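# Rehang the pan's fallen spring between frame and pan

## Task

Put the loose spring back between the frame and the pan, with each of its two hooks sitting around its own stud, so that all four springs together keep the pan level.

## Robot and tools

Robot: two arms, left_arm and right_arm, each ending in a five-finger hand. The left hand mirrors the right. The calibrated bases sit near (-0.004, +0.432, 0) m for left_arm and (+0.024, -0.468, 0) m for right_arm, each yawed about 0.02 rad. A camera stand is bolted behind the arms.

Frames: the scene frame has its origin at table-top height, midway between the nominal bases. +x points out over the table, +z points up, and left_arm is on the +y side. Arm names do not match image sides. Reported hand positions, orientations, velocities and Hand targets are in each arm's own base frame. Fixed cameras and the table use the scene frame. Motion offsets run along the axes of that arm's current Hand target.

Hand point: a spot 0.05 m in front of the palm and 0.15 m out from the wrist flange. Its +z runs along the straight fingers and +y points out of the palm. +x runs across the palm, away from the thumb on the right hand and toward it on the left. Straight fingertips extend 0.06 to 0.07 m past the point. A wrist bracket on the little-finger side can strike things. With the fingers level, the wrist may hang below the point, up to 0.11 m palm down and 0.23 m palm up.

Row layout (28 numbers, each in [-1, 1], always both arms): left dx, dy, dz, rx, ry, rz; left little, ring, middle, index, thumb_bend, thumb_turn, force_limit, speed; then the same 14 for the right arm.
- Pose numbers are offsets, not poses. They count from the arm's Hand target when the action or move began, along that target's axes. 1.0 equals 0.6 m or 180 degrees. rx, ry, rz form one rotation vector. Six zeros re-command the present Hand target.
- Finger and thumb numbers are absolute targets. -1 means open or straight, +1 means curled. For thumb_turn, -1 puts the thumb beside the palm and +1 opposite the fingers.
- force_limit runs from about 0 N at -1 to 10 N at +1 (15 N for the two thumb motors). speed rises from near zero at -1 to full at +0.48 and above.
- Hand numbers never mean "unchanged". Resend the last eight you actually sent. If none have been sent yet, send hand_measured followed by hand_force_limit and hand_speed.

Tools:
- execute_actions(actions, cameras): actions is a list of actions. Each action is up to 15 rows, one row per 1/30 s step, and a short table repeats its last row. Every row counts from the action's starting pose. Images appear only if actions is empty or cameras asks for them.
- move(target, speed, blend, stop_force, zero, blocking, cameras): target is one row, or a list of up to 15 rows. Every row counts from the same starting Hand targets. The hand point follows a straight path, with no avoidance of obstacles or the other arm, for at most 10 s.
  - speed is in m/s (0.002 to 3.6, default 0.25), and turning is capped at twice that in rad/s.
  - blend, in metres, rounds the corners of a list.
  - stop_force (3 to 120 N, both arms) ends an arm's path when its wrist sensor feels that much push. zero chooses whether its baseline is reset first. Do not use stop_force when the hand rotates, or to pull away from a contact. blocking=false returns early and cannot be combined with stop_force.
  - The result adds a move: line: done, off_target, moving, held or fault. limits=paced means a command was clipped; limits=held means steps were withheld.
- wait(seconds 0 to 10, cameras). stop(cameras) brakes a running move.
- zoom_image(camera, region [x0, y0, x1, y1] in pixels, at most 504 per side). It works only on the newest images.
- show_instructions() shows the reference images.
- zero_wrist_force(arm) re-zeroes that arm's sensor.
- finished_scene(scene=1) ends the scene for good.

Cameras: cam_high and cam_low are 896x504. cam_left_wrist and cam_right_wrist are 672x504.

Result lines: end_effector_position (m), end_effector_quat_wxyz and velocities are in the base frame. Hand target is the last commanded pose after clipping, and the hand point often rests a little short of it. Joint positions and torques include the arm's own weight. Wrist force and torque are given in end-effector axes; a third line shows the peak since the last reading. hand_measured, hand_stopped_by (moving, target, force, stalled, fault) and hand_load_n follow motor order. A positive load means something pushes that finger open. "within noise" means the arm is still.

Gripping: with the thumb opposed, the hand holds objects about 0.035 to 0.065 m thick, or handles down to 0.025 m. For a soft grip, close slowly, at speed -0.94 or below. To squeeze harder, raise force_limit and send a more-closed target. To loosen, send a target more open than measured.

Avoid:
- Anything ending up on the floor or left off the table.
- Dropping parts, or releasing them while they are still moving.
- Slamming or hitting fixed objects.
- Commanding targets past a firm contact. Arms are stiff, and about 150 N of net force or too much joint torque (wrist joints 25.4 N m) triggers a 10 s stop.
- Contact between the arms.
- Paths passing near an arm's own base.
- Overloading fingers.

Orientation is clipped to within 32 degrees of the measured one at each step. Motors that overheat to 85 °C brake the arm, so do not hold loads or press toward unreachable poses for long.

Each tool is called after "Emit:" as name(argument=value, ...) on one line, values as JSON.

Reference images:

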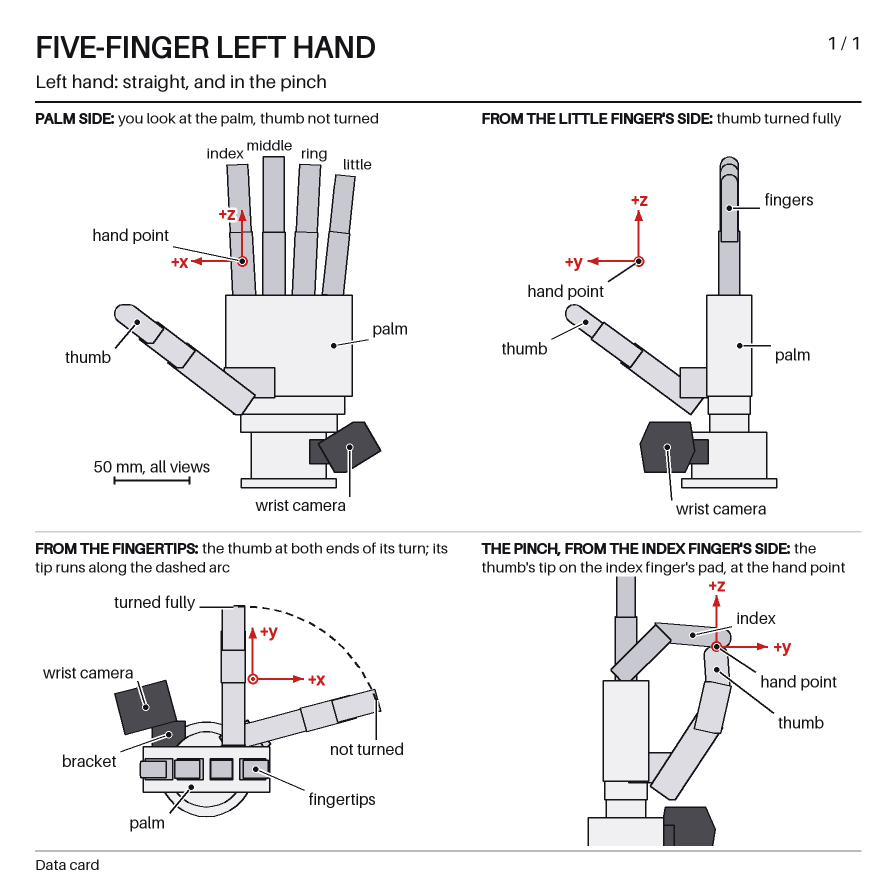

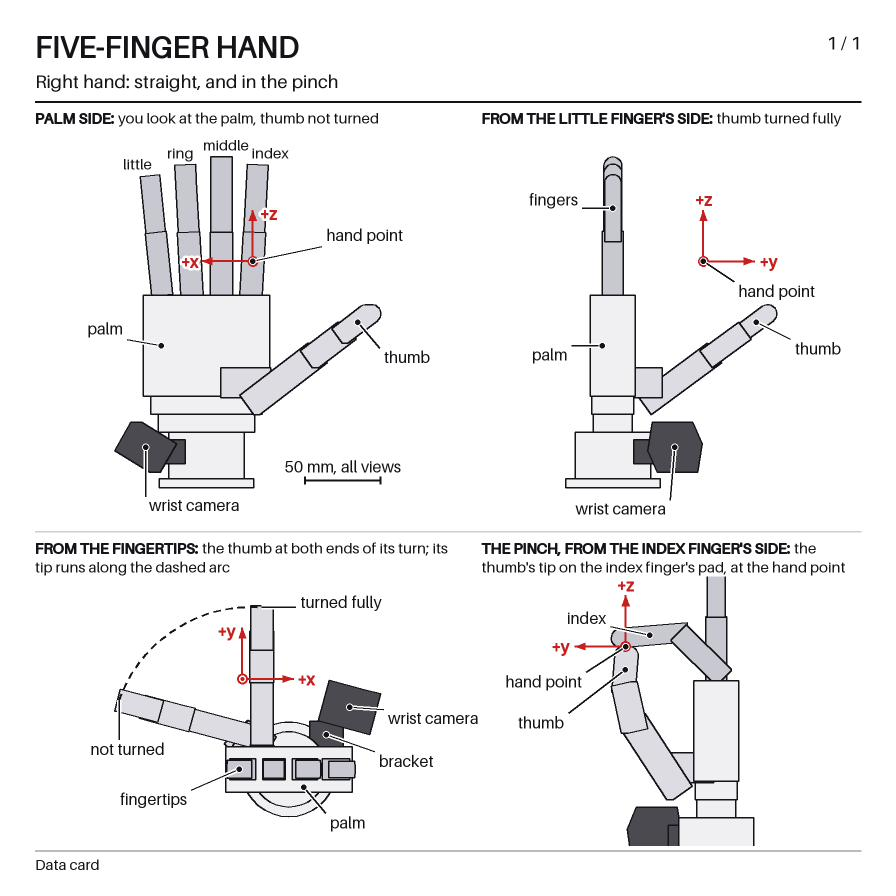

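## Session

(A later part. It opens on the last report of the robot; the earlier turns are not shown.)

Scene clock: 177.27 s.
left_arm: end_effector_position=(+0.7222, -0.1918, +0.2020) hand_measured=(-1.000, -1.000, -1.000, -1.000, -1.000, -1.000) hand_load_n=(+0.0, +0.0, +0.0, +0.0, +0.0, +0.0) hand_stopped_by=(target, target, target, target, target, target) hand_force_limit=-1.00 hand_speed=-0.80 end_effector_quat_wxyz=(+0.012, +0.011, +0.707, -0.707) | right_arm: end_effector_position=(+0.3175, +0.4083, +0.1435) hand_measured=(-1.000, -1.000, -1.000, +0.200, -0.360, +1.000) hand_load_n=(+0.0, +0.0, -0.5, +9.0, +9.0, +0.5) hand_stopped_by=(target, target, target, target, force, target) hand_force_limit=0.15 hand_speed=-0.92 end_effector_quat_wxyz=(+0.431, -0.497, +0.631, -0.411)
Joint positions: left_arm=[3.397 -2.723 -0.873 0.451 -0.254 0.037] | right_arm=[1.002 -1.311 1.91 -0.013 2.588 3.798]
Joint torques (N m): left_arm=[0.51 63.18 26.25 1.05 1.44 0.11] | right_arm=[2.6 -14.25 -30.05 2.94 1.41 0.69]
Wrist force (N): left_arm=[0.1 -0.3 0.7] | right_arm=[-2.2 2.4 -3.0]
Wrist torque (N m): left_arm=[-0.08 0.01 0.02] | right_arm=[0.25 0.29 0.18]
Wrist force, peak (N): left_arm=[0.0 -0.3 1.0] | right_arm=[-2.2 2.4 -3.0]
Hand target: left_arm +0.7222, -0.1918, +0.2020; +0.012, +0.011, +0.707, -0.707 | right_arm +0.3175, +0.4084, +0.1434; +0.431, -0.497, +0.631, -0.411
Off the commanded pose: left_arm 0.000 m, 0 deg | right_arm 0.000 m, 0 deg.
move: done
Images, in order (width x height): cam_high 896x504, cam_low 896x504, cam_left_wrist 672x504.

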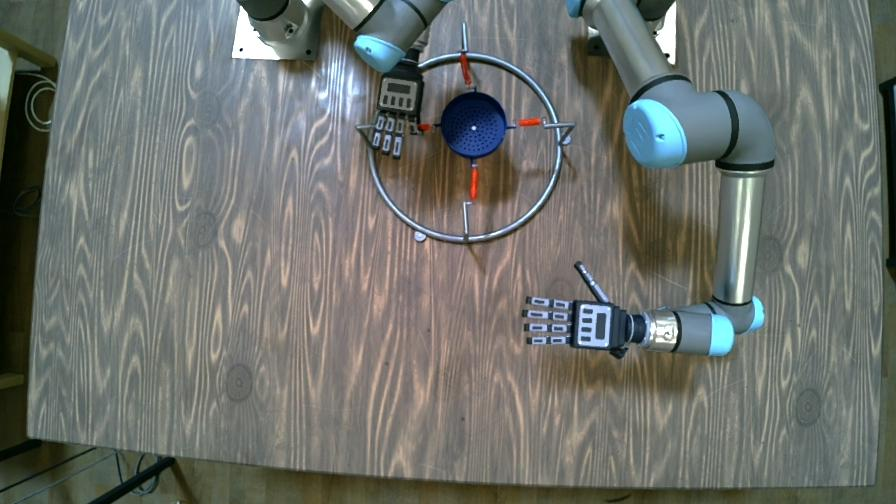

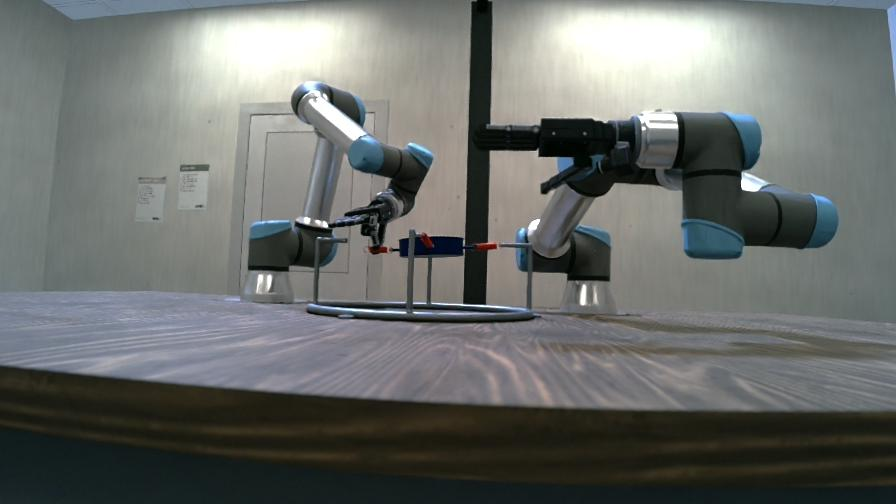

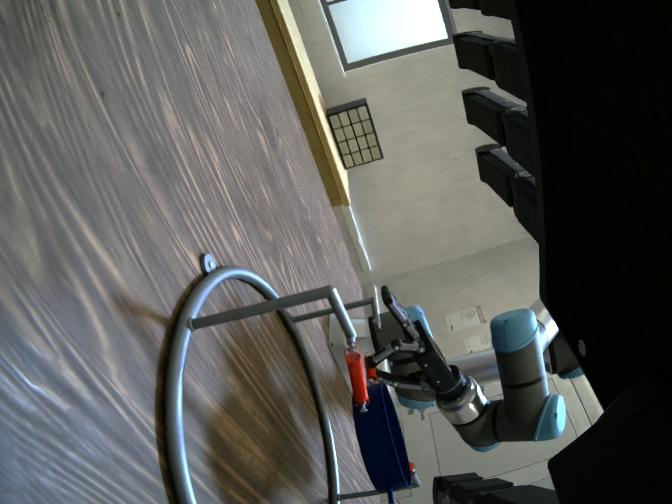

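Emit:
move(target=[0,0,0,0,0,0,-1,-1,-1,-1,-1,-1,-1,-0.8, 0,0,0,0,0,0,-1,-1,-1,0.2,-0.10,1,0.85,-0.92], speed=0.03, cameras=["cam_high","cam_low","cam_right_wrist"])

Emit:
zoom_image(camera="cam_low", region=[330, 210, 430, 280])

Scene clock: 180.53 s.
left_arm: end_effector_position=(+0.7222, -0.1918, +0.2020) hand_measured=(-1.000, -1.000, -1.000, -1.000, -1.000, -1.000) hand_load_n=(+0.0, +0.0, +0.0, -0.5, +0.0, -0.5) hand_stopped_by=(target, target, target, target, target, target) hand_force_limit=-1.00 hand_speed=-0.80 end_effector_quat_wxyz=(+0.012, +0.011, +0.707, -0.707) | right_arm: end_effector_position=(+0.3175, +0.4084, +0.1434) hand_measured=(-1.000, -1.000, -1.000, +0.198, -0.336, +1.000) hand_load_n=(-0.5, +0.0, +0.0, +14.0, +13.5, -1.0) hand_stopped_by=(target, target, target, target, force, target) hand_force_limit=0.85 hand_speed=-0.92 end_effector_quat_wxyz=(+0.431, -0.497, +0.631, -0.411)
Joint positions: left_arm=[3.397 -2.723 -0.873 0.451 -0.254 0.037] | right_arm=[1.002 -1.31 1.909 -0.013 2.589 3.798]
Joint torques (N m): left_arm=[0.25 63.5 26.93 1.24 1.54 0.3] | right_arm=[3.81 -13.88 -30.22 3.67 4.8 1.37]
Wrist force (N): left_arm=[-0.2 -0.4 0.3] | right_arm=[-2.0 2.2 -2.7]
Wrist torque (N m): left_arm=[-0.07 0.04 0.00] | right_arm=[0.22 0.23 0.19]
Wrist force, peak (N): left_arm=[0.1 -0.2 0.8] | right_arm=[-1.7 2.8 -2.8]
Hand target: left_arm +0.7222, -0.1918, +0.2020; +0.012, +0.011, +0.707, -0.707 | right_arm +0.3175, +0.4084, +0.1434; +0.431, -0.497, +0.631, -0.411
Off the commanded pose: left_arm 0.000 m, 0 deg | right_arm 0.000 m, 0 deg.
move: done
Images, in order (width x height): cam_high 896x504, cam_low 896x504, cam_right_wrist 672x504.

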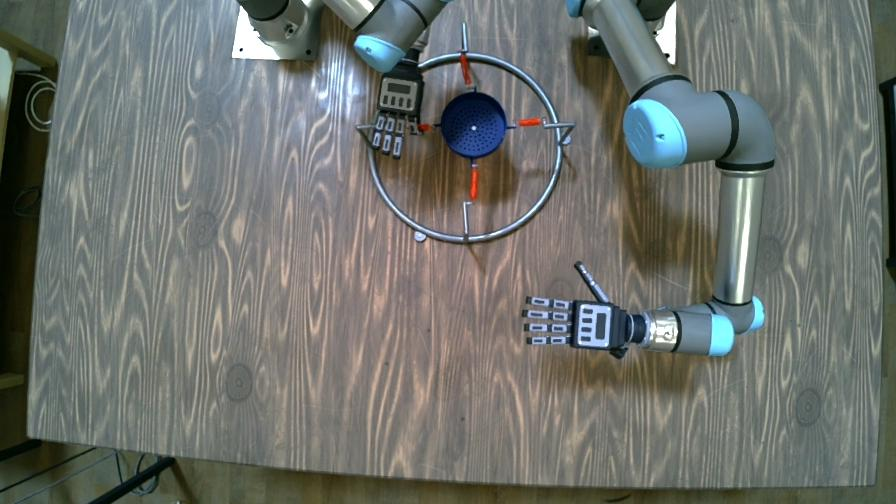

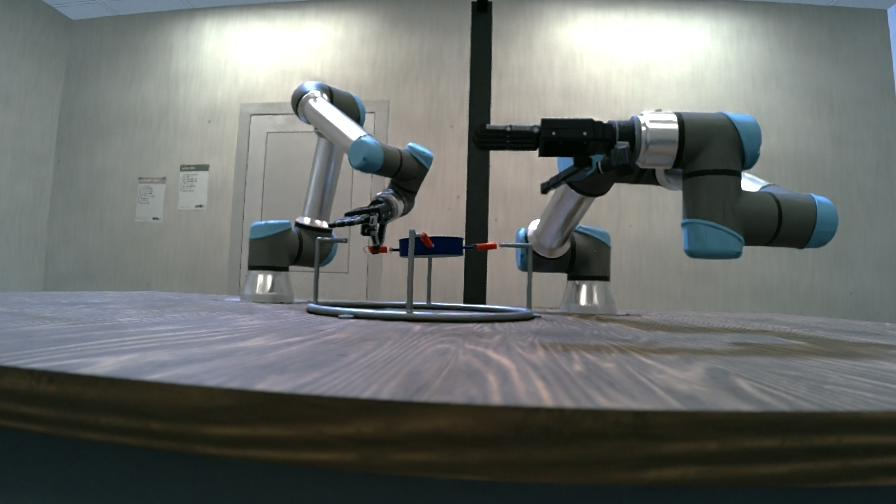

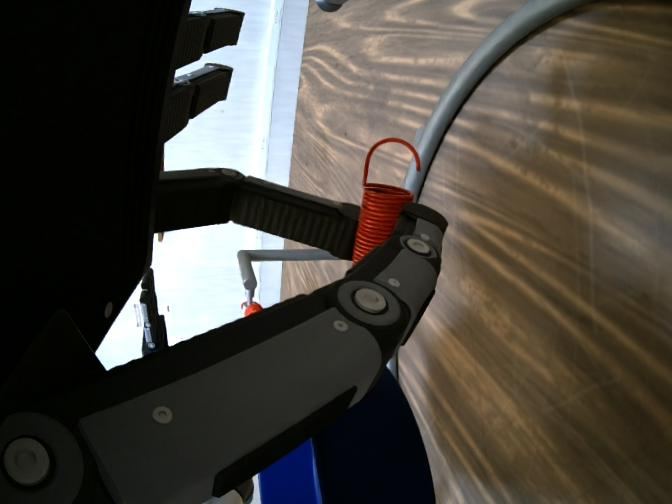

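Scaled by 5.040.

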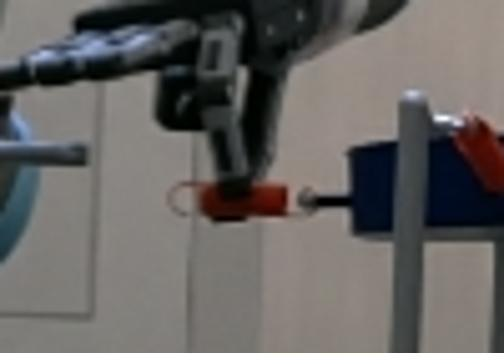

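Emit:
move(target=[0,0,0,0,0,0,-1,-1,-1,-1,-1,-1,-1,-0.8, 0.0158,-0.0166,0.0123,0.0016,-0.0099,-0.0259,-1,-1,-1,0.2,-0.10,1,0.85,-0.92], speed=0.03, cameras=["cam_high","cam_low","cam_right_wrist"])

Emit:
zoom_image(camera="cam_low", region=[330, 210, 430, 280])

Emit:
zoom_image(camera="cam_high", region=[360, 90, 460, 160])

Scene clock: 182.63 s.
left_arm: end_effector_position=(+0.7222, -0.1918, +0.2020) hand_measured=(-1.000, -1.000, -1.000, -1.000, -1.000, -1.000) hand_load_n=(+0.0, +0.0, +0.0, +0.0, +0.0, +0.0) hand_stopped_by=(target, target, target, target, target, target) hand_force_limit=-1.00 hand_speed=-0.80 end_effector_quat_wxyz=(+0.012, +0.011, +0.707, -0.707) | right_arm: end_effector_position=(+0.3260, +0.3967, +0.1495) hand_measured=(-1.000, -1.000, -1.000, +0.198, -0.336, +1.000) hand_load_n=(+0.0, +0.0, +0.0, +13.0, +14.5, +1.5) hand_stopped_by=(target, target, target, target, force, target) hand_force_limit=0.85 hand_speed=-0.92 end_effector_quat_wxyz=(+0.425, -0.528, +0.602, -0.422)
Joint positions: left_arm=[3.397 -2.723 -0.873 0.451 -0.254 0.037] | right_arm=[0.959 -1.365 1.948 -0.07 2.529 3.644]
Joint torques (N m): left_arm=[0.51 63.47 26.93 1.1 1.48 0.24] | right_arm=[1.65 -11.22 -19.84 3.47 5.6 1.66]
Wrist force (N): left_arm=[0.0 -0.4 0.5] | right_arm=[-6.4 3.8 -3.6]
Wrist torque (N m): left_arm=[-0.10 0.01 0.02] | right_arm=[0.26 0.28 0.18]
Wrist force, peak (N): left_arm=[0.0 -0.3 0.7] | right_arm=[-6.7 3.4 -4.2]
Hand target: left_arm +0.7222, -0.1918, +0.2020; +0.012, +0.011, +0.707, -0.707 | right_arm +0.3260, +0.3967, +0.1494; +0.425, -0.528, +0.602, -0.422
Off the commanded pose: left_arm 0.000 m, 0 deg | right_arm 0.000 m, 0 deg.
move: done
Images, in order (width x height): cam_high 896x504, cam_low 896x504, cam_right_wrist 672x504.

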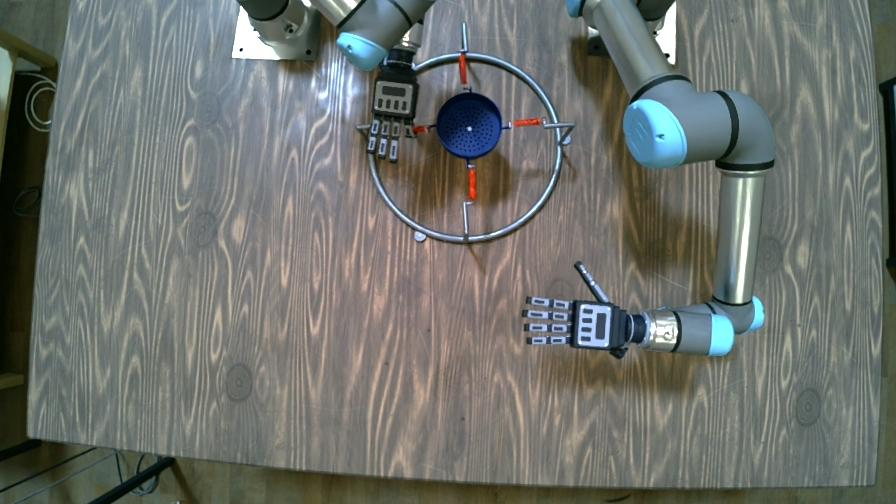

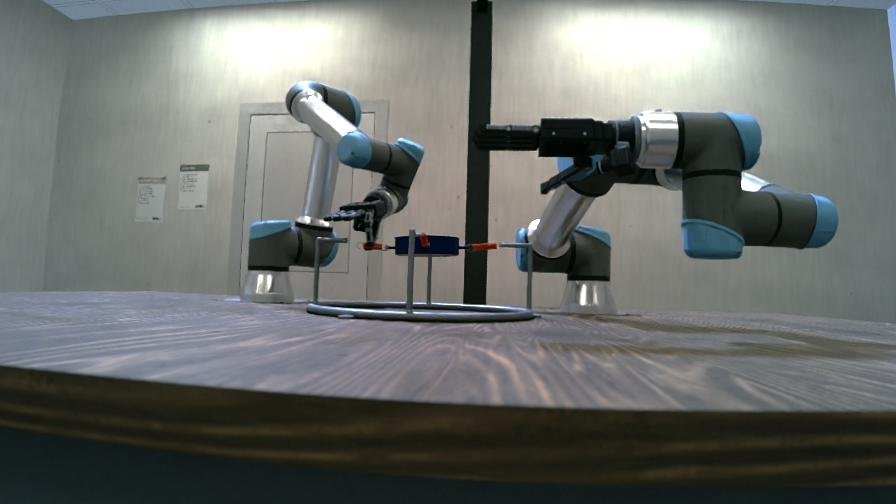

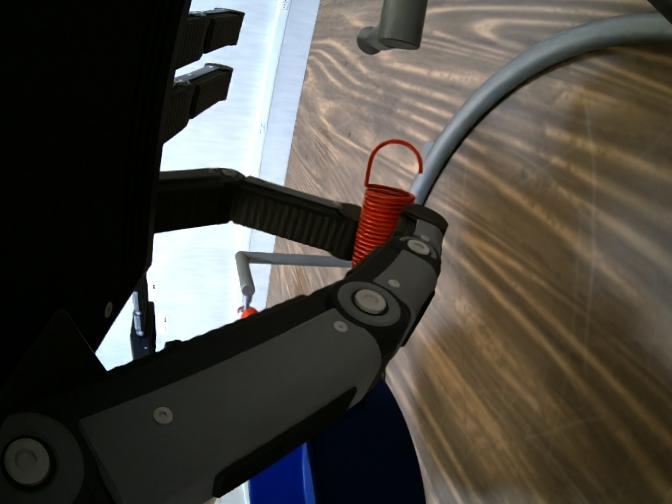

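Scaled by 5.040.

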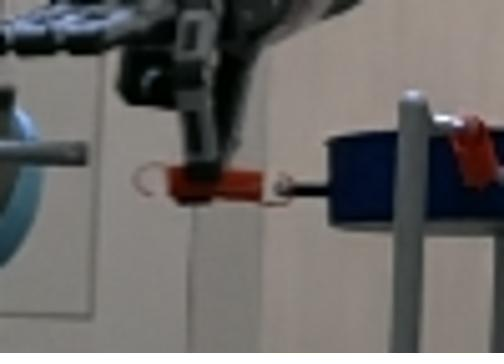

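Scaled by 5.040.

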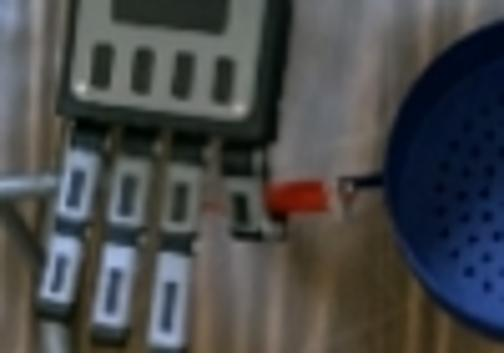

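Emit:
move(target=[0,0,0,0,0,0,-1,-1,-1,-1,-1,-1,-1,-0.8, 0.0204,-0.0164,0.0154,0.0016,-0.0099,-0.0259,-1,-1,-1,0.2,-0.10,1,0.85,-0.92], speed=0.03, cameras=["cam_high","cam_low","cam_right_wrist"])

Emit:
zoom_image(camera="cam_low", region=[330, 210, 430, 280])

Emit:
zoom_image(camera="cam_high", region=[360, 90, 460, 160])

Scene clock: 185.13 s.
left_arm: end_effector_position=(+0.7222, -0.1918, +0.2020) hand_measured=(-1.000, -1.000, -1.000, -1.000, -1.000, -1.000) hand_load_n=(+0.0, +0.0, -0.5, +0.0, +0.0, +0.0) hand_stopped_by=(target, target, target, target, target, target) hand_force_limit=-1.00 hand_speed=-0.80 end_effector_quat_wxyz=(+0.012, +0.011, +0.707, -0.707) | right_arm: end_effector_position=(+0.3366, +0.3831, +0.1555) hand_measured=(-1.000, -1.000, -1.000, +0.198, -0.336, +1.000) hand_load_n=(+0.0, +0.0, +0.0, +9.5, +12.5, +3.5) hand_stopped_by=(target, target, target, target, force, target) hand_force_limit=0.85 hand_speed=-0.92 end_effector_quat_wxyz=(-0.418, +0.557, -0.573, +0.432)
Joint positions: left_arm=[3.397 -2.723 -0.873 0.451 -0.254 0.037] | right_arm=[0.906 -1.419 1.985 -0.114 2.456 3.499]
Joint torques (N m): left_arm=[-0.15 63.66 27.12 1.2 1.71 0.28] | right_arm=[1.78 -11.26 -19.54 2.44 6.86 1.44]
Wrist force (N): left_arm=[0.1 -0.3 0.4] | right_arm=[-9.8 4.1 -4.9]
Wrist torque (N m): left_arm=[-0.06 -0.01 0.02] | right_arm=[0.24 0.35 0.19]
Wrist force, peak (N): left_arm=[-0.2 -0.4 0.8] | right_arm=[-10.0 3.7 -5.7]
Hand target: left_arm +0.7222, -0.1918, +0.2020; +0.012, +0.011, +0.707, -0.707 | right_arm +0.3366, +0.3831, +0.1554; -0.418, +0.557, -0.573, +0.432
Off the commanded pose: left_arm 0.000 m, 0 deg | right_arm 0.000 m, 0 deg.
move: done
Images, in order (width x height): cam_high 896x504, cam_low 896x504, cam_right_wrist 672x504.

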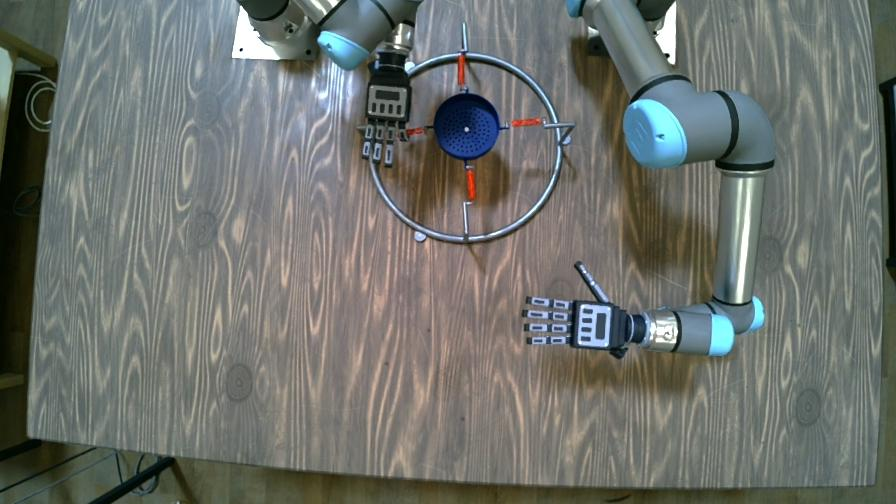

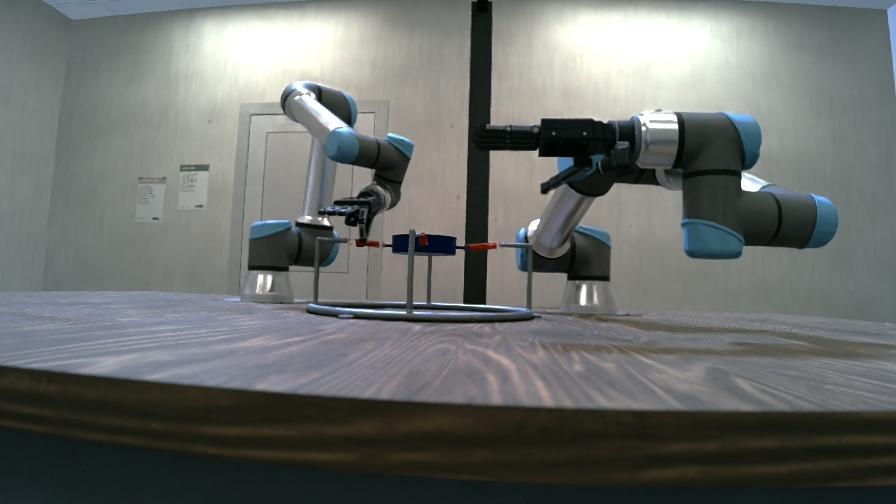

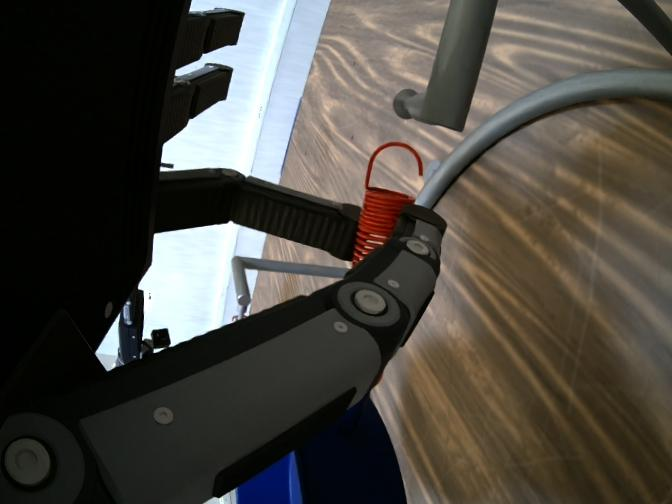

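Scaled by 5.040.

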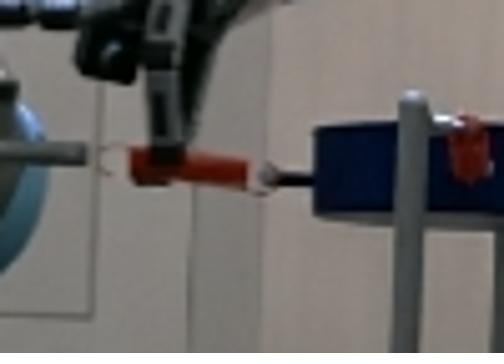

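Scaled by 5.040.

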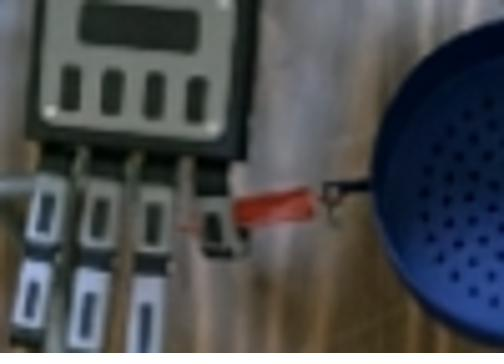

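Emit:
move(target=[0,0,0,0,0,0,-1,-1,-1,-1,-1,-1,-1,-0.8, 0.0116,-0.0040,0.0009,0,0,0,-1,-1,-1,0.2,-0.05,1,1,-0.92], speed=0.03, cameras=["cam_high","cam_low","cam_right_wrist"])

Emit:
zoom_image(camera="cam_low", region=[330, 210, 430, 280])

Emit:
zoom_image(camera="cam_right_wrist", region=[300, 60, 480, 280])

Scene clock: 186.60 s.
left_arm: end_effector_position=(+0.7222, -0.1918, +0.2020) hand_measured=(-1.000, -1.000, -1.000, -1.000, -1.000, -1.000) hand_load_n=(+0.0, +0.0, +0.0, +0.0, +0.0, -0.5) hand_stopped_by=(target, target, target, target, target, target) hand_force_limit=-1.00 hand_speed=-0.80 end_effector_quat_wxyz=(+0.012, +0.011, +0.707, -0.707) | right_arm: end_effector_position=(+0.3375, +0.3760, +0.1576) hand_measured=(-1.000, -1.000, -1.000, +0.198, -0.326, +1.000) hand_load_n=(+0.0, +0.0, +0.0, +11.5, +14.5, +4.0) hand_stopped_by=(target, target, target, target, force, target) hand_force_limit=1.00 hand_speed=-0.92 end_effector_quat_wxyz=(-0.418, +0.557, -0.573, +0.432)
Joint positions: left_arm=[3.397 -2.723 -0.873 0.451 -0.254 0.037] | right_arm=[0.892 -1.439 2.001 -0.117 2.443 3.489]
Joint torques (N m): left_arm=[0.15 63.65 26.51 1.01 1.6 0.37] | right_arm=[0.63 -10.79 -25.87 -0.1 4.52 -0.08]
Wrist force (N): left_arm=[0.0 -0.2 0.5] | right_arm=[-11.4 3.8 -5.6]
Wrist torque (N m): left_arm=[-0.04 0.02 0.01] | right_arm=[0.24 0.36 0.25]
Wrist force, peak (N): left_arm=[-0.1 -0.7 0.4] | right_arm=[-11.5 4.4 -5.2]
Hand target: left_arm +0.7222, -0.1918, +0.2020; +0.012, +0.011, +0.707, -0.707 | right_arm +0.3375, +0.3761, +0.1576; -0.418, +0.557, -0.573, +0.432
Off the commanded pose: left_arm 0.000 m, 0 deg | right_arm 0.000 m, 0 deg.
move: done
Images, in order (width x height): cam_high 896x504, cam_low 896x504, cam_right_wrist 672x504.

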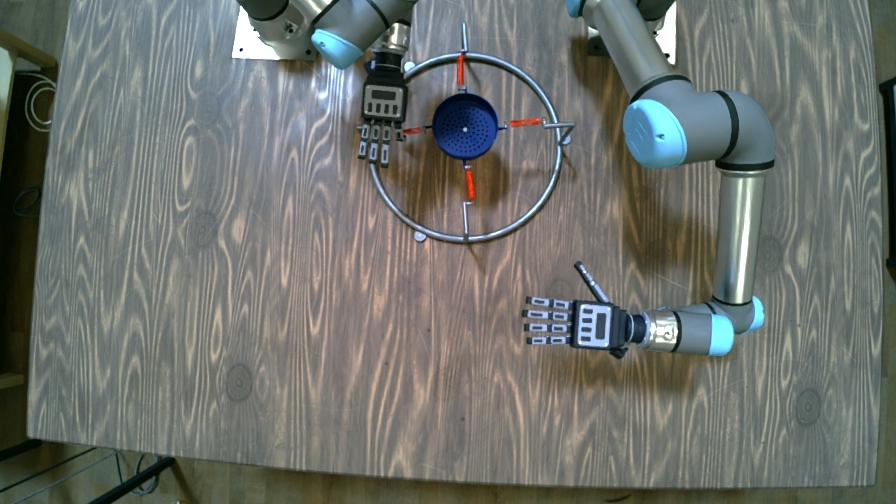

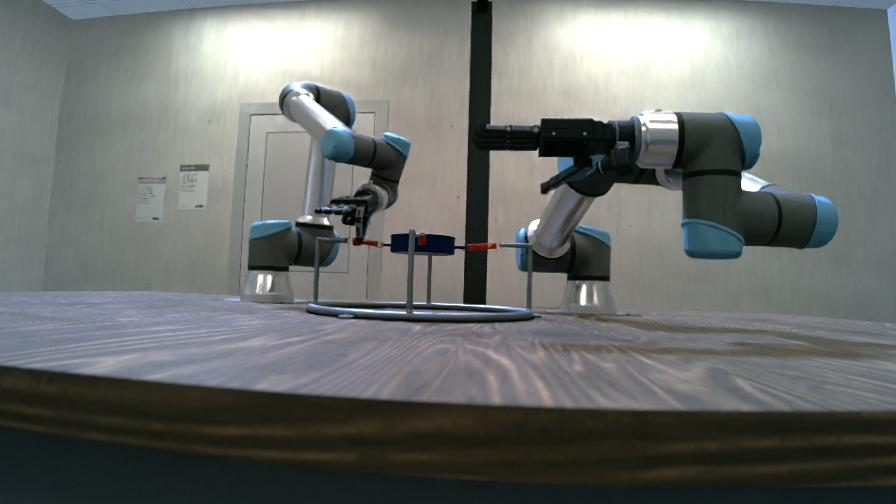

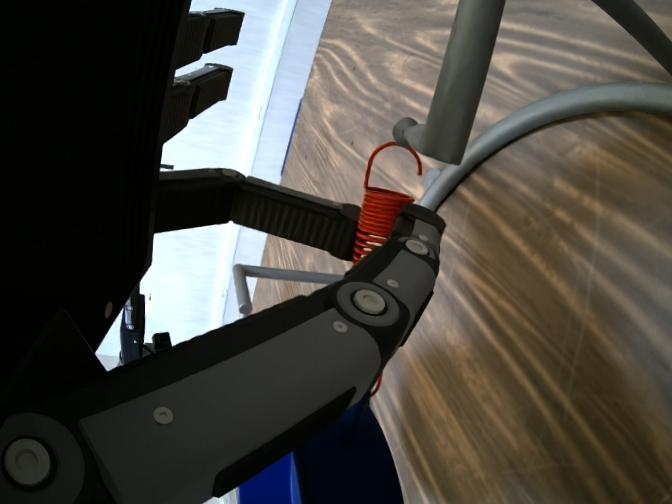

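Scaled by 5.040.

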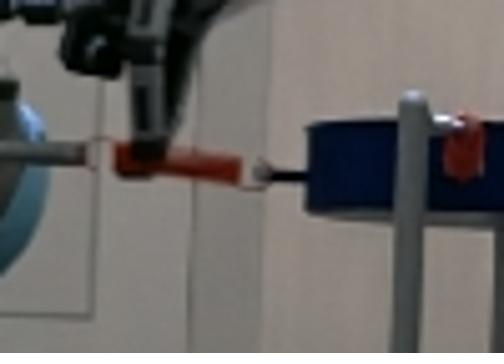

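Scaled by 2.291 from the camera's 672x504 image, which has a finer 960x720 frame.

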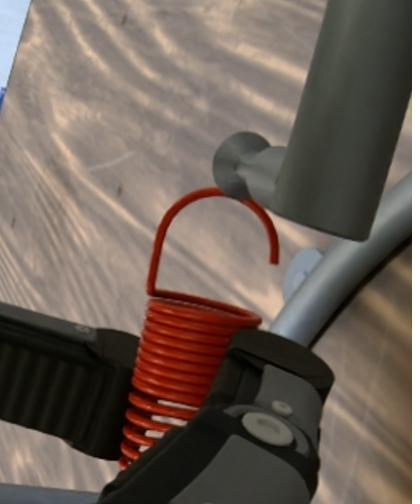

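Emit:
move(target=[0,0,0,0,0,0,-1,-1,-1,-1,-1,-1,-1,-0.8, 0.0099,-0.0020,0.0004,0,0,0,-1,-1,-1,0.2,-0.05,1,1,-0.92], speed=0.03, cameras=["cam_high","cam_low","cam_right_wrist"])

Emit:
zoom_image(camera="cam_low", region=[330, 210, 430, 280])

Emit:
zoom_image(camera="cam_right_wrist", region=[300, 60, 480, 280])

Emit:
zoom_image(camera="cam_high", region=[360, 100, 440, 160])

Scene clock: 188.53 s.
left_arm: end_effector_position=(+0.7222, -0.1918, +0.2020) hand_measured=(-1.000, -1.000, -1.000, -1.000, -1.000, -1.000) hand_load_n=(+0.0, +0.0, +0.0, +0.0, +0.0, +0.0) hand_stopped_by=(target, target, target, target, target, target) hand_force_limit=-1.00 hand_speed=-0.80 end_effector_quat_wxyz=(+0.012, +0.011, +0.707, -0.707) | right_arm: end_effector_position=(+0.3379, +0.3701, +0.1587) hand_measured=(-1.000, -1.000, -1.000, +0.198, -0.326, +1.000) hand_load_n=(+0.0, +0.0, +0.0, +11.5, +14.5, +5.0) hand_stopped_by=(target, target, target, target, force, target) hand_force_limit=1.00 hand_speed=-0.92 end_effector_quat_wxyz=(-0.418, +0.557, -0.573, +0.432)
Joint positions: left_arm=[3.397 -2.723 -0.873 0.451 -0.254 0.037] | right_arm=[0.88 -1.455 2.015 -0.122 2.432 3.481]
Joint torques (N m): left_arm=[0.4 64.35 27.33 1.24 1.66 0.13] | right_arm=[-0.72 -9.42 -24.3 0.35 4.19 -0.36]
Wrist force (N): left_arm=[0.2 -0.2 0.5] | right_arm=[-12.4 4.9 -5.5]
Wrist torque (N m): left_arm=[-0.06 -0.01 0.02] | right_arm=[0.30 0.37 0.27]
Wrist force, peak (N): left_arm=[0.2 -0.1 0.8] | right_arm=[-12.8 4.4 -5.7]
Hand target: left_arm +0.7222, -0.1918, +0.2020; +0.012, +0.011, +0.707, -0.707 | right_arm +0.3379, +0.3702, +0.1587; -0.418, +0.557, -0.573, +0.432
Off the commanded pose: left_arm 0.000 m, 0 deg | right_arm 0.000 m, 0 deg.
move: done
Images, in order (width x height): cam_high 896x504, cam_low 896x504, cam_right_wrist 672x504.

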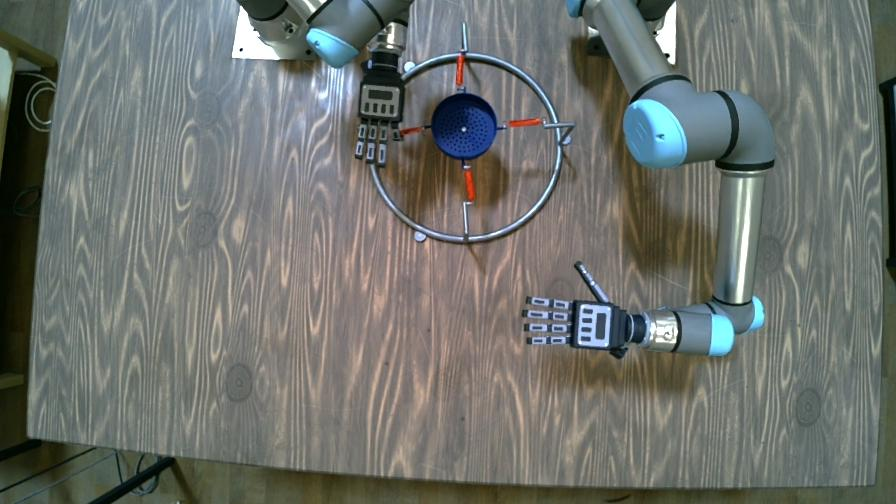

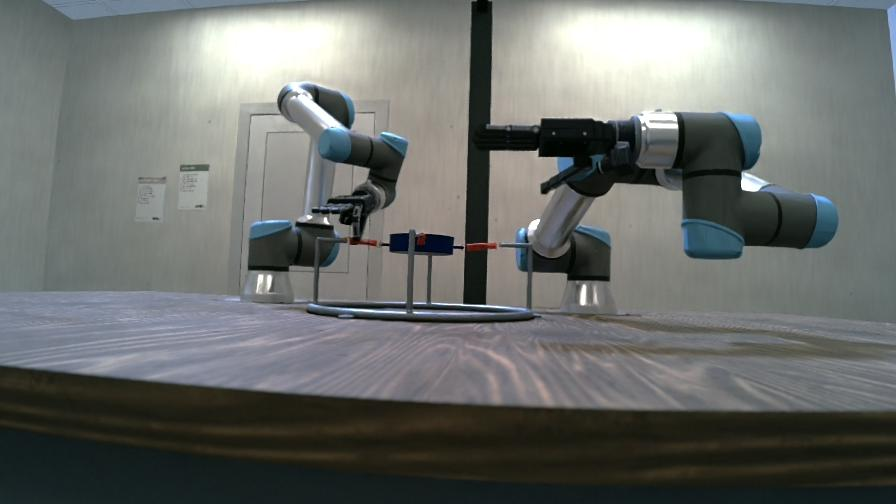

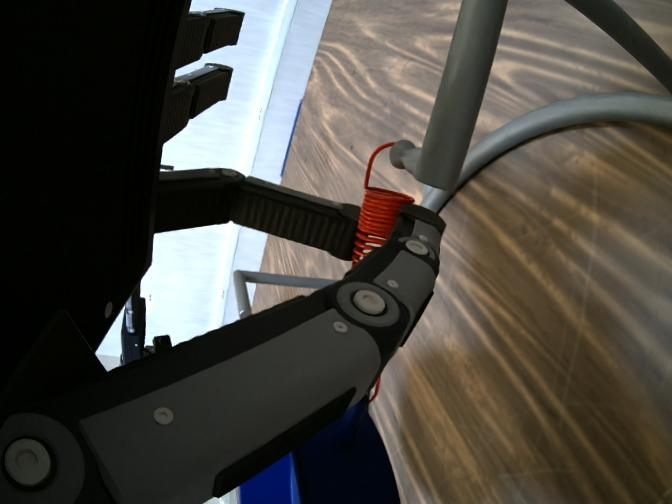

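Scaled by 5.040.

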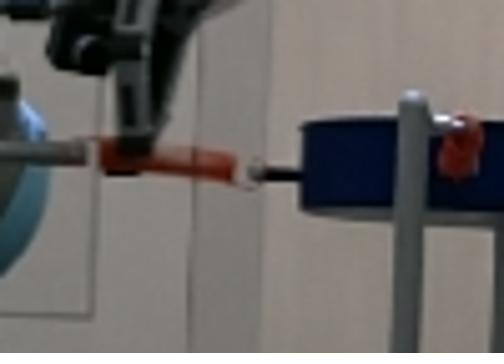

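Scaled by 2.291 from the camera's 672x504 image, which has a finer 960x720 frame.

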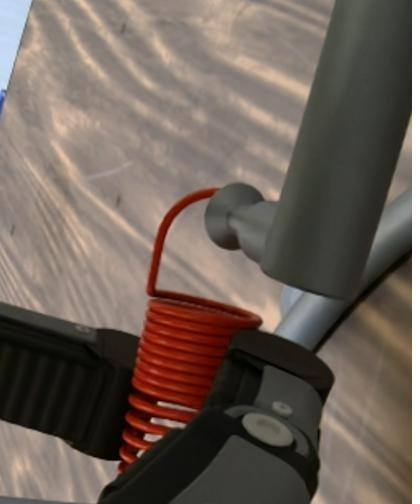

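Scaled by 6.300.

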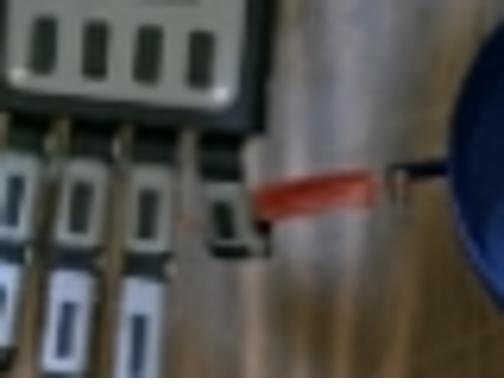

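Emit:
move(target=[0,0,0,0,0,0,-1,-1,-1,-1,-1,-1,-1,-0.8, 0.0069,-0.0028,0.0014,0,0,0,-1,-1,-1,0.2,-0.05,1,1,-0.92], speed=0.03, cameras=["cam_high","cam_low","cam_right_wrist","cam_left_wrist"])

Emit:
zoom_image(camera="cam_low", region=[330, 220, 390, 260])

Emit:
zoom_image(camera="cam_right_wrist", region=[340, 120, 450, 250])

Emit:
zoom_image(camera="cam_left_wrist", region=[340, 280, 430, 380])

Scene clock: 190.40 s.
left_arm: end_effector_position=(+0.7222, -0.1918, +0.2020) hand_measured=(-1.000, -1.000, -1.000, -1.000, -1.000, -1.000) hand_load_n=(+0.0, +0.0, +0.0, +0.0, +0.0, -0.5) hand_stopped_by=(target, target, target, target, target, target) hand_force_limit=-1.00 hand_speed=-0.80 end_effector_quat_wxyz=(+0.012, +0.011, +0.707, -0.707) | right_arm: end_effector_position=(+0.3391, +0.3660, +0.1601) hand_measured=(-1.000, -1.000, -1.000, +0.198, -0.328, +1.000) hand_load_n=(+0.0, +0.5, +0.0, +12.0, +15.5, +6.0) hand_stopped_by=(target, target, target, target, force, target) hand_force_limit=1.00 hand_speed=-0.92 end_effector_quat_wxyz=(-0.418, +0.557, -0.573, +0.432)
Joint positions: left_arm=[3.397 -2.723 -0.873 0.451 -0.254 0.037] | right_arm=[0.869 -1.467 2.024 -0.124 2.422 3.474]
Joint torques (N m): left_arm=[0.03 64 26.77 1.2 1.6 0.43] | right_arm=[-2.12 -18.22 -13.83 -0.34 3.58 -0.95]
Wrist force (N): left_arm=[0.0 -0.2 0.4] | right_arm=[-13.3 4.9 -5.8]
Wrist torque (N m): left_arm=[-0.05 0.02 0.02] | right_arm=[0.31 0.39 0.27]
Wrist force, peak (N): left_arm=[0.1 -0.5 0.7] | right_arm=[-13.6 4.1 -5.8]
Hand target: left_arm +0.7222, -0.1918, +0.2020; +0.012, +0.011, +0.707, -0.707 | right_arm +0.3391, +0.3660, +0.1601; -0.418, +0.557, -0.573, +0.432
Off the commanded pose: left_arm 0.000 m, 0 deg | right_arm 0.000 m, 0 deg.
move: done

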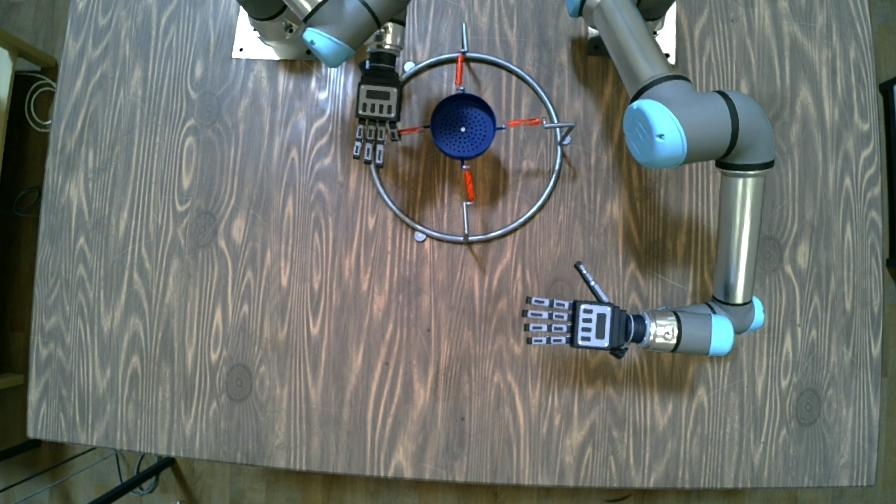

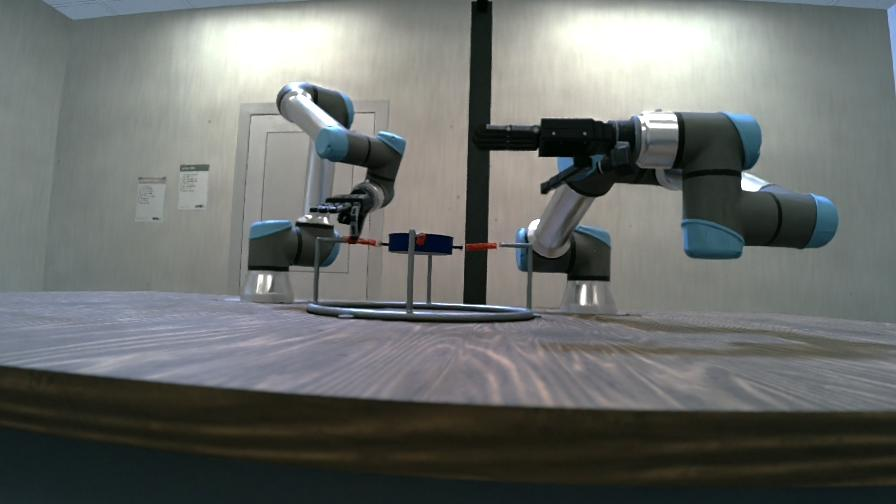

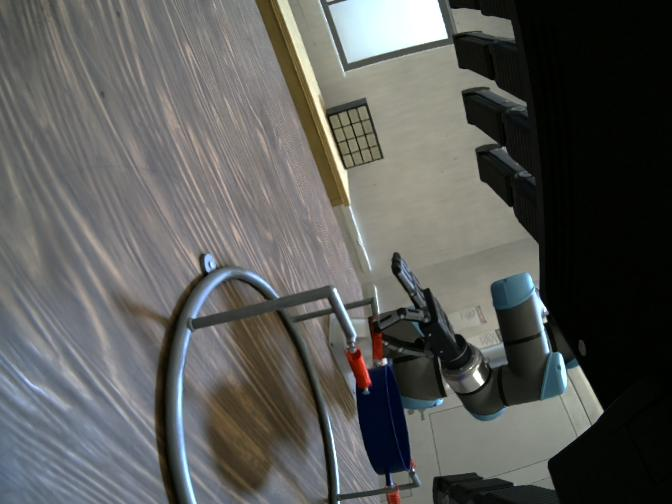

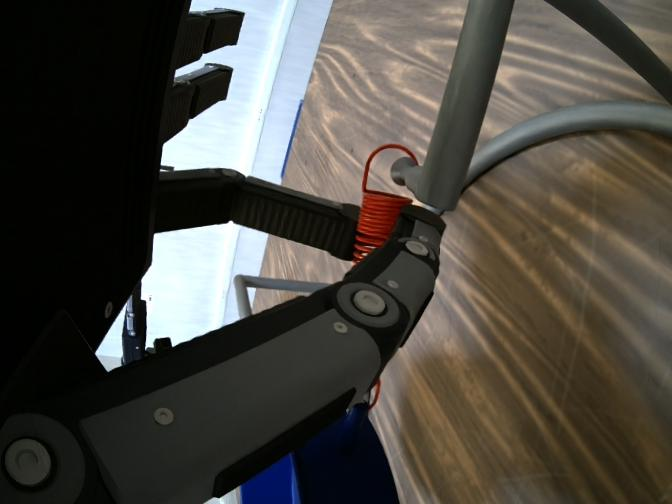

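Scaled by 8.400.

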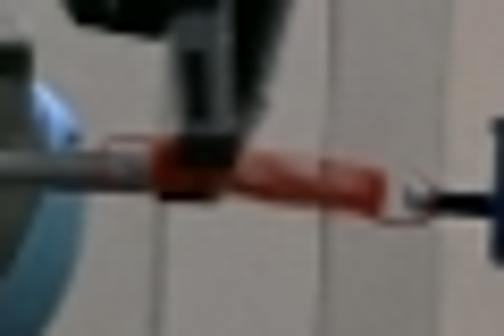

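Scaled by 3.877 from the camera's 672x504 image, which has a finer 960x720 frame.

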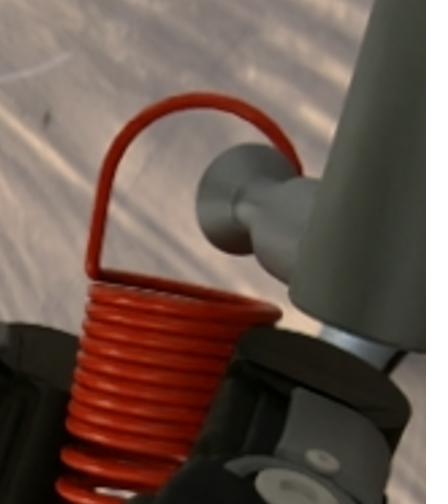

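Scaled by 5.040 from the camera's 672x504 image, which has a finer 960x720 frame.

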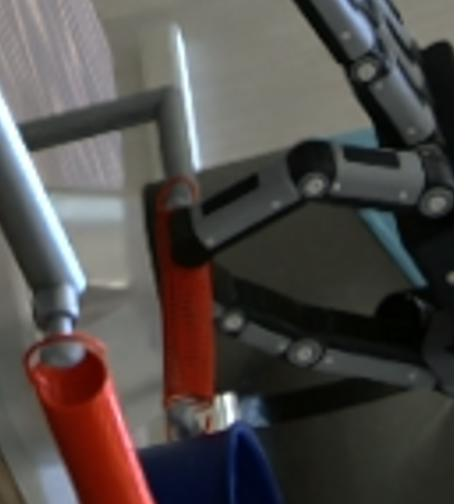

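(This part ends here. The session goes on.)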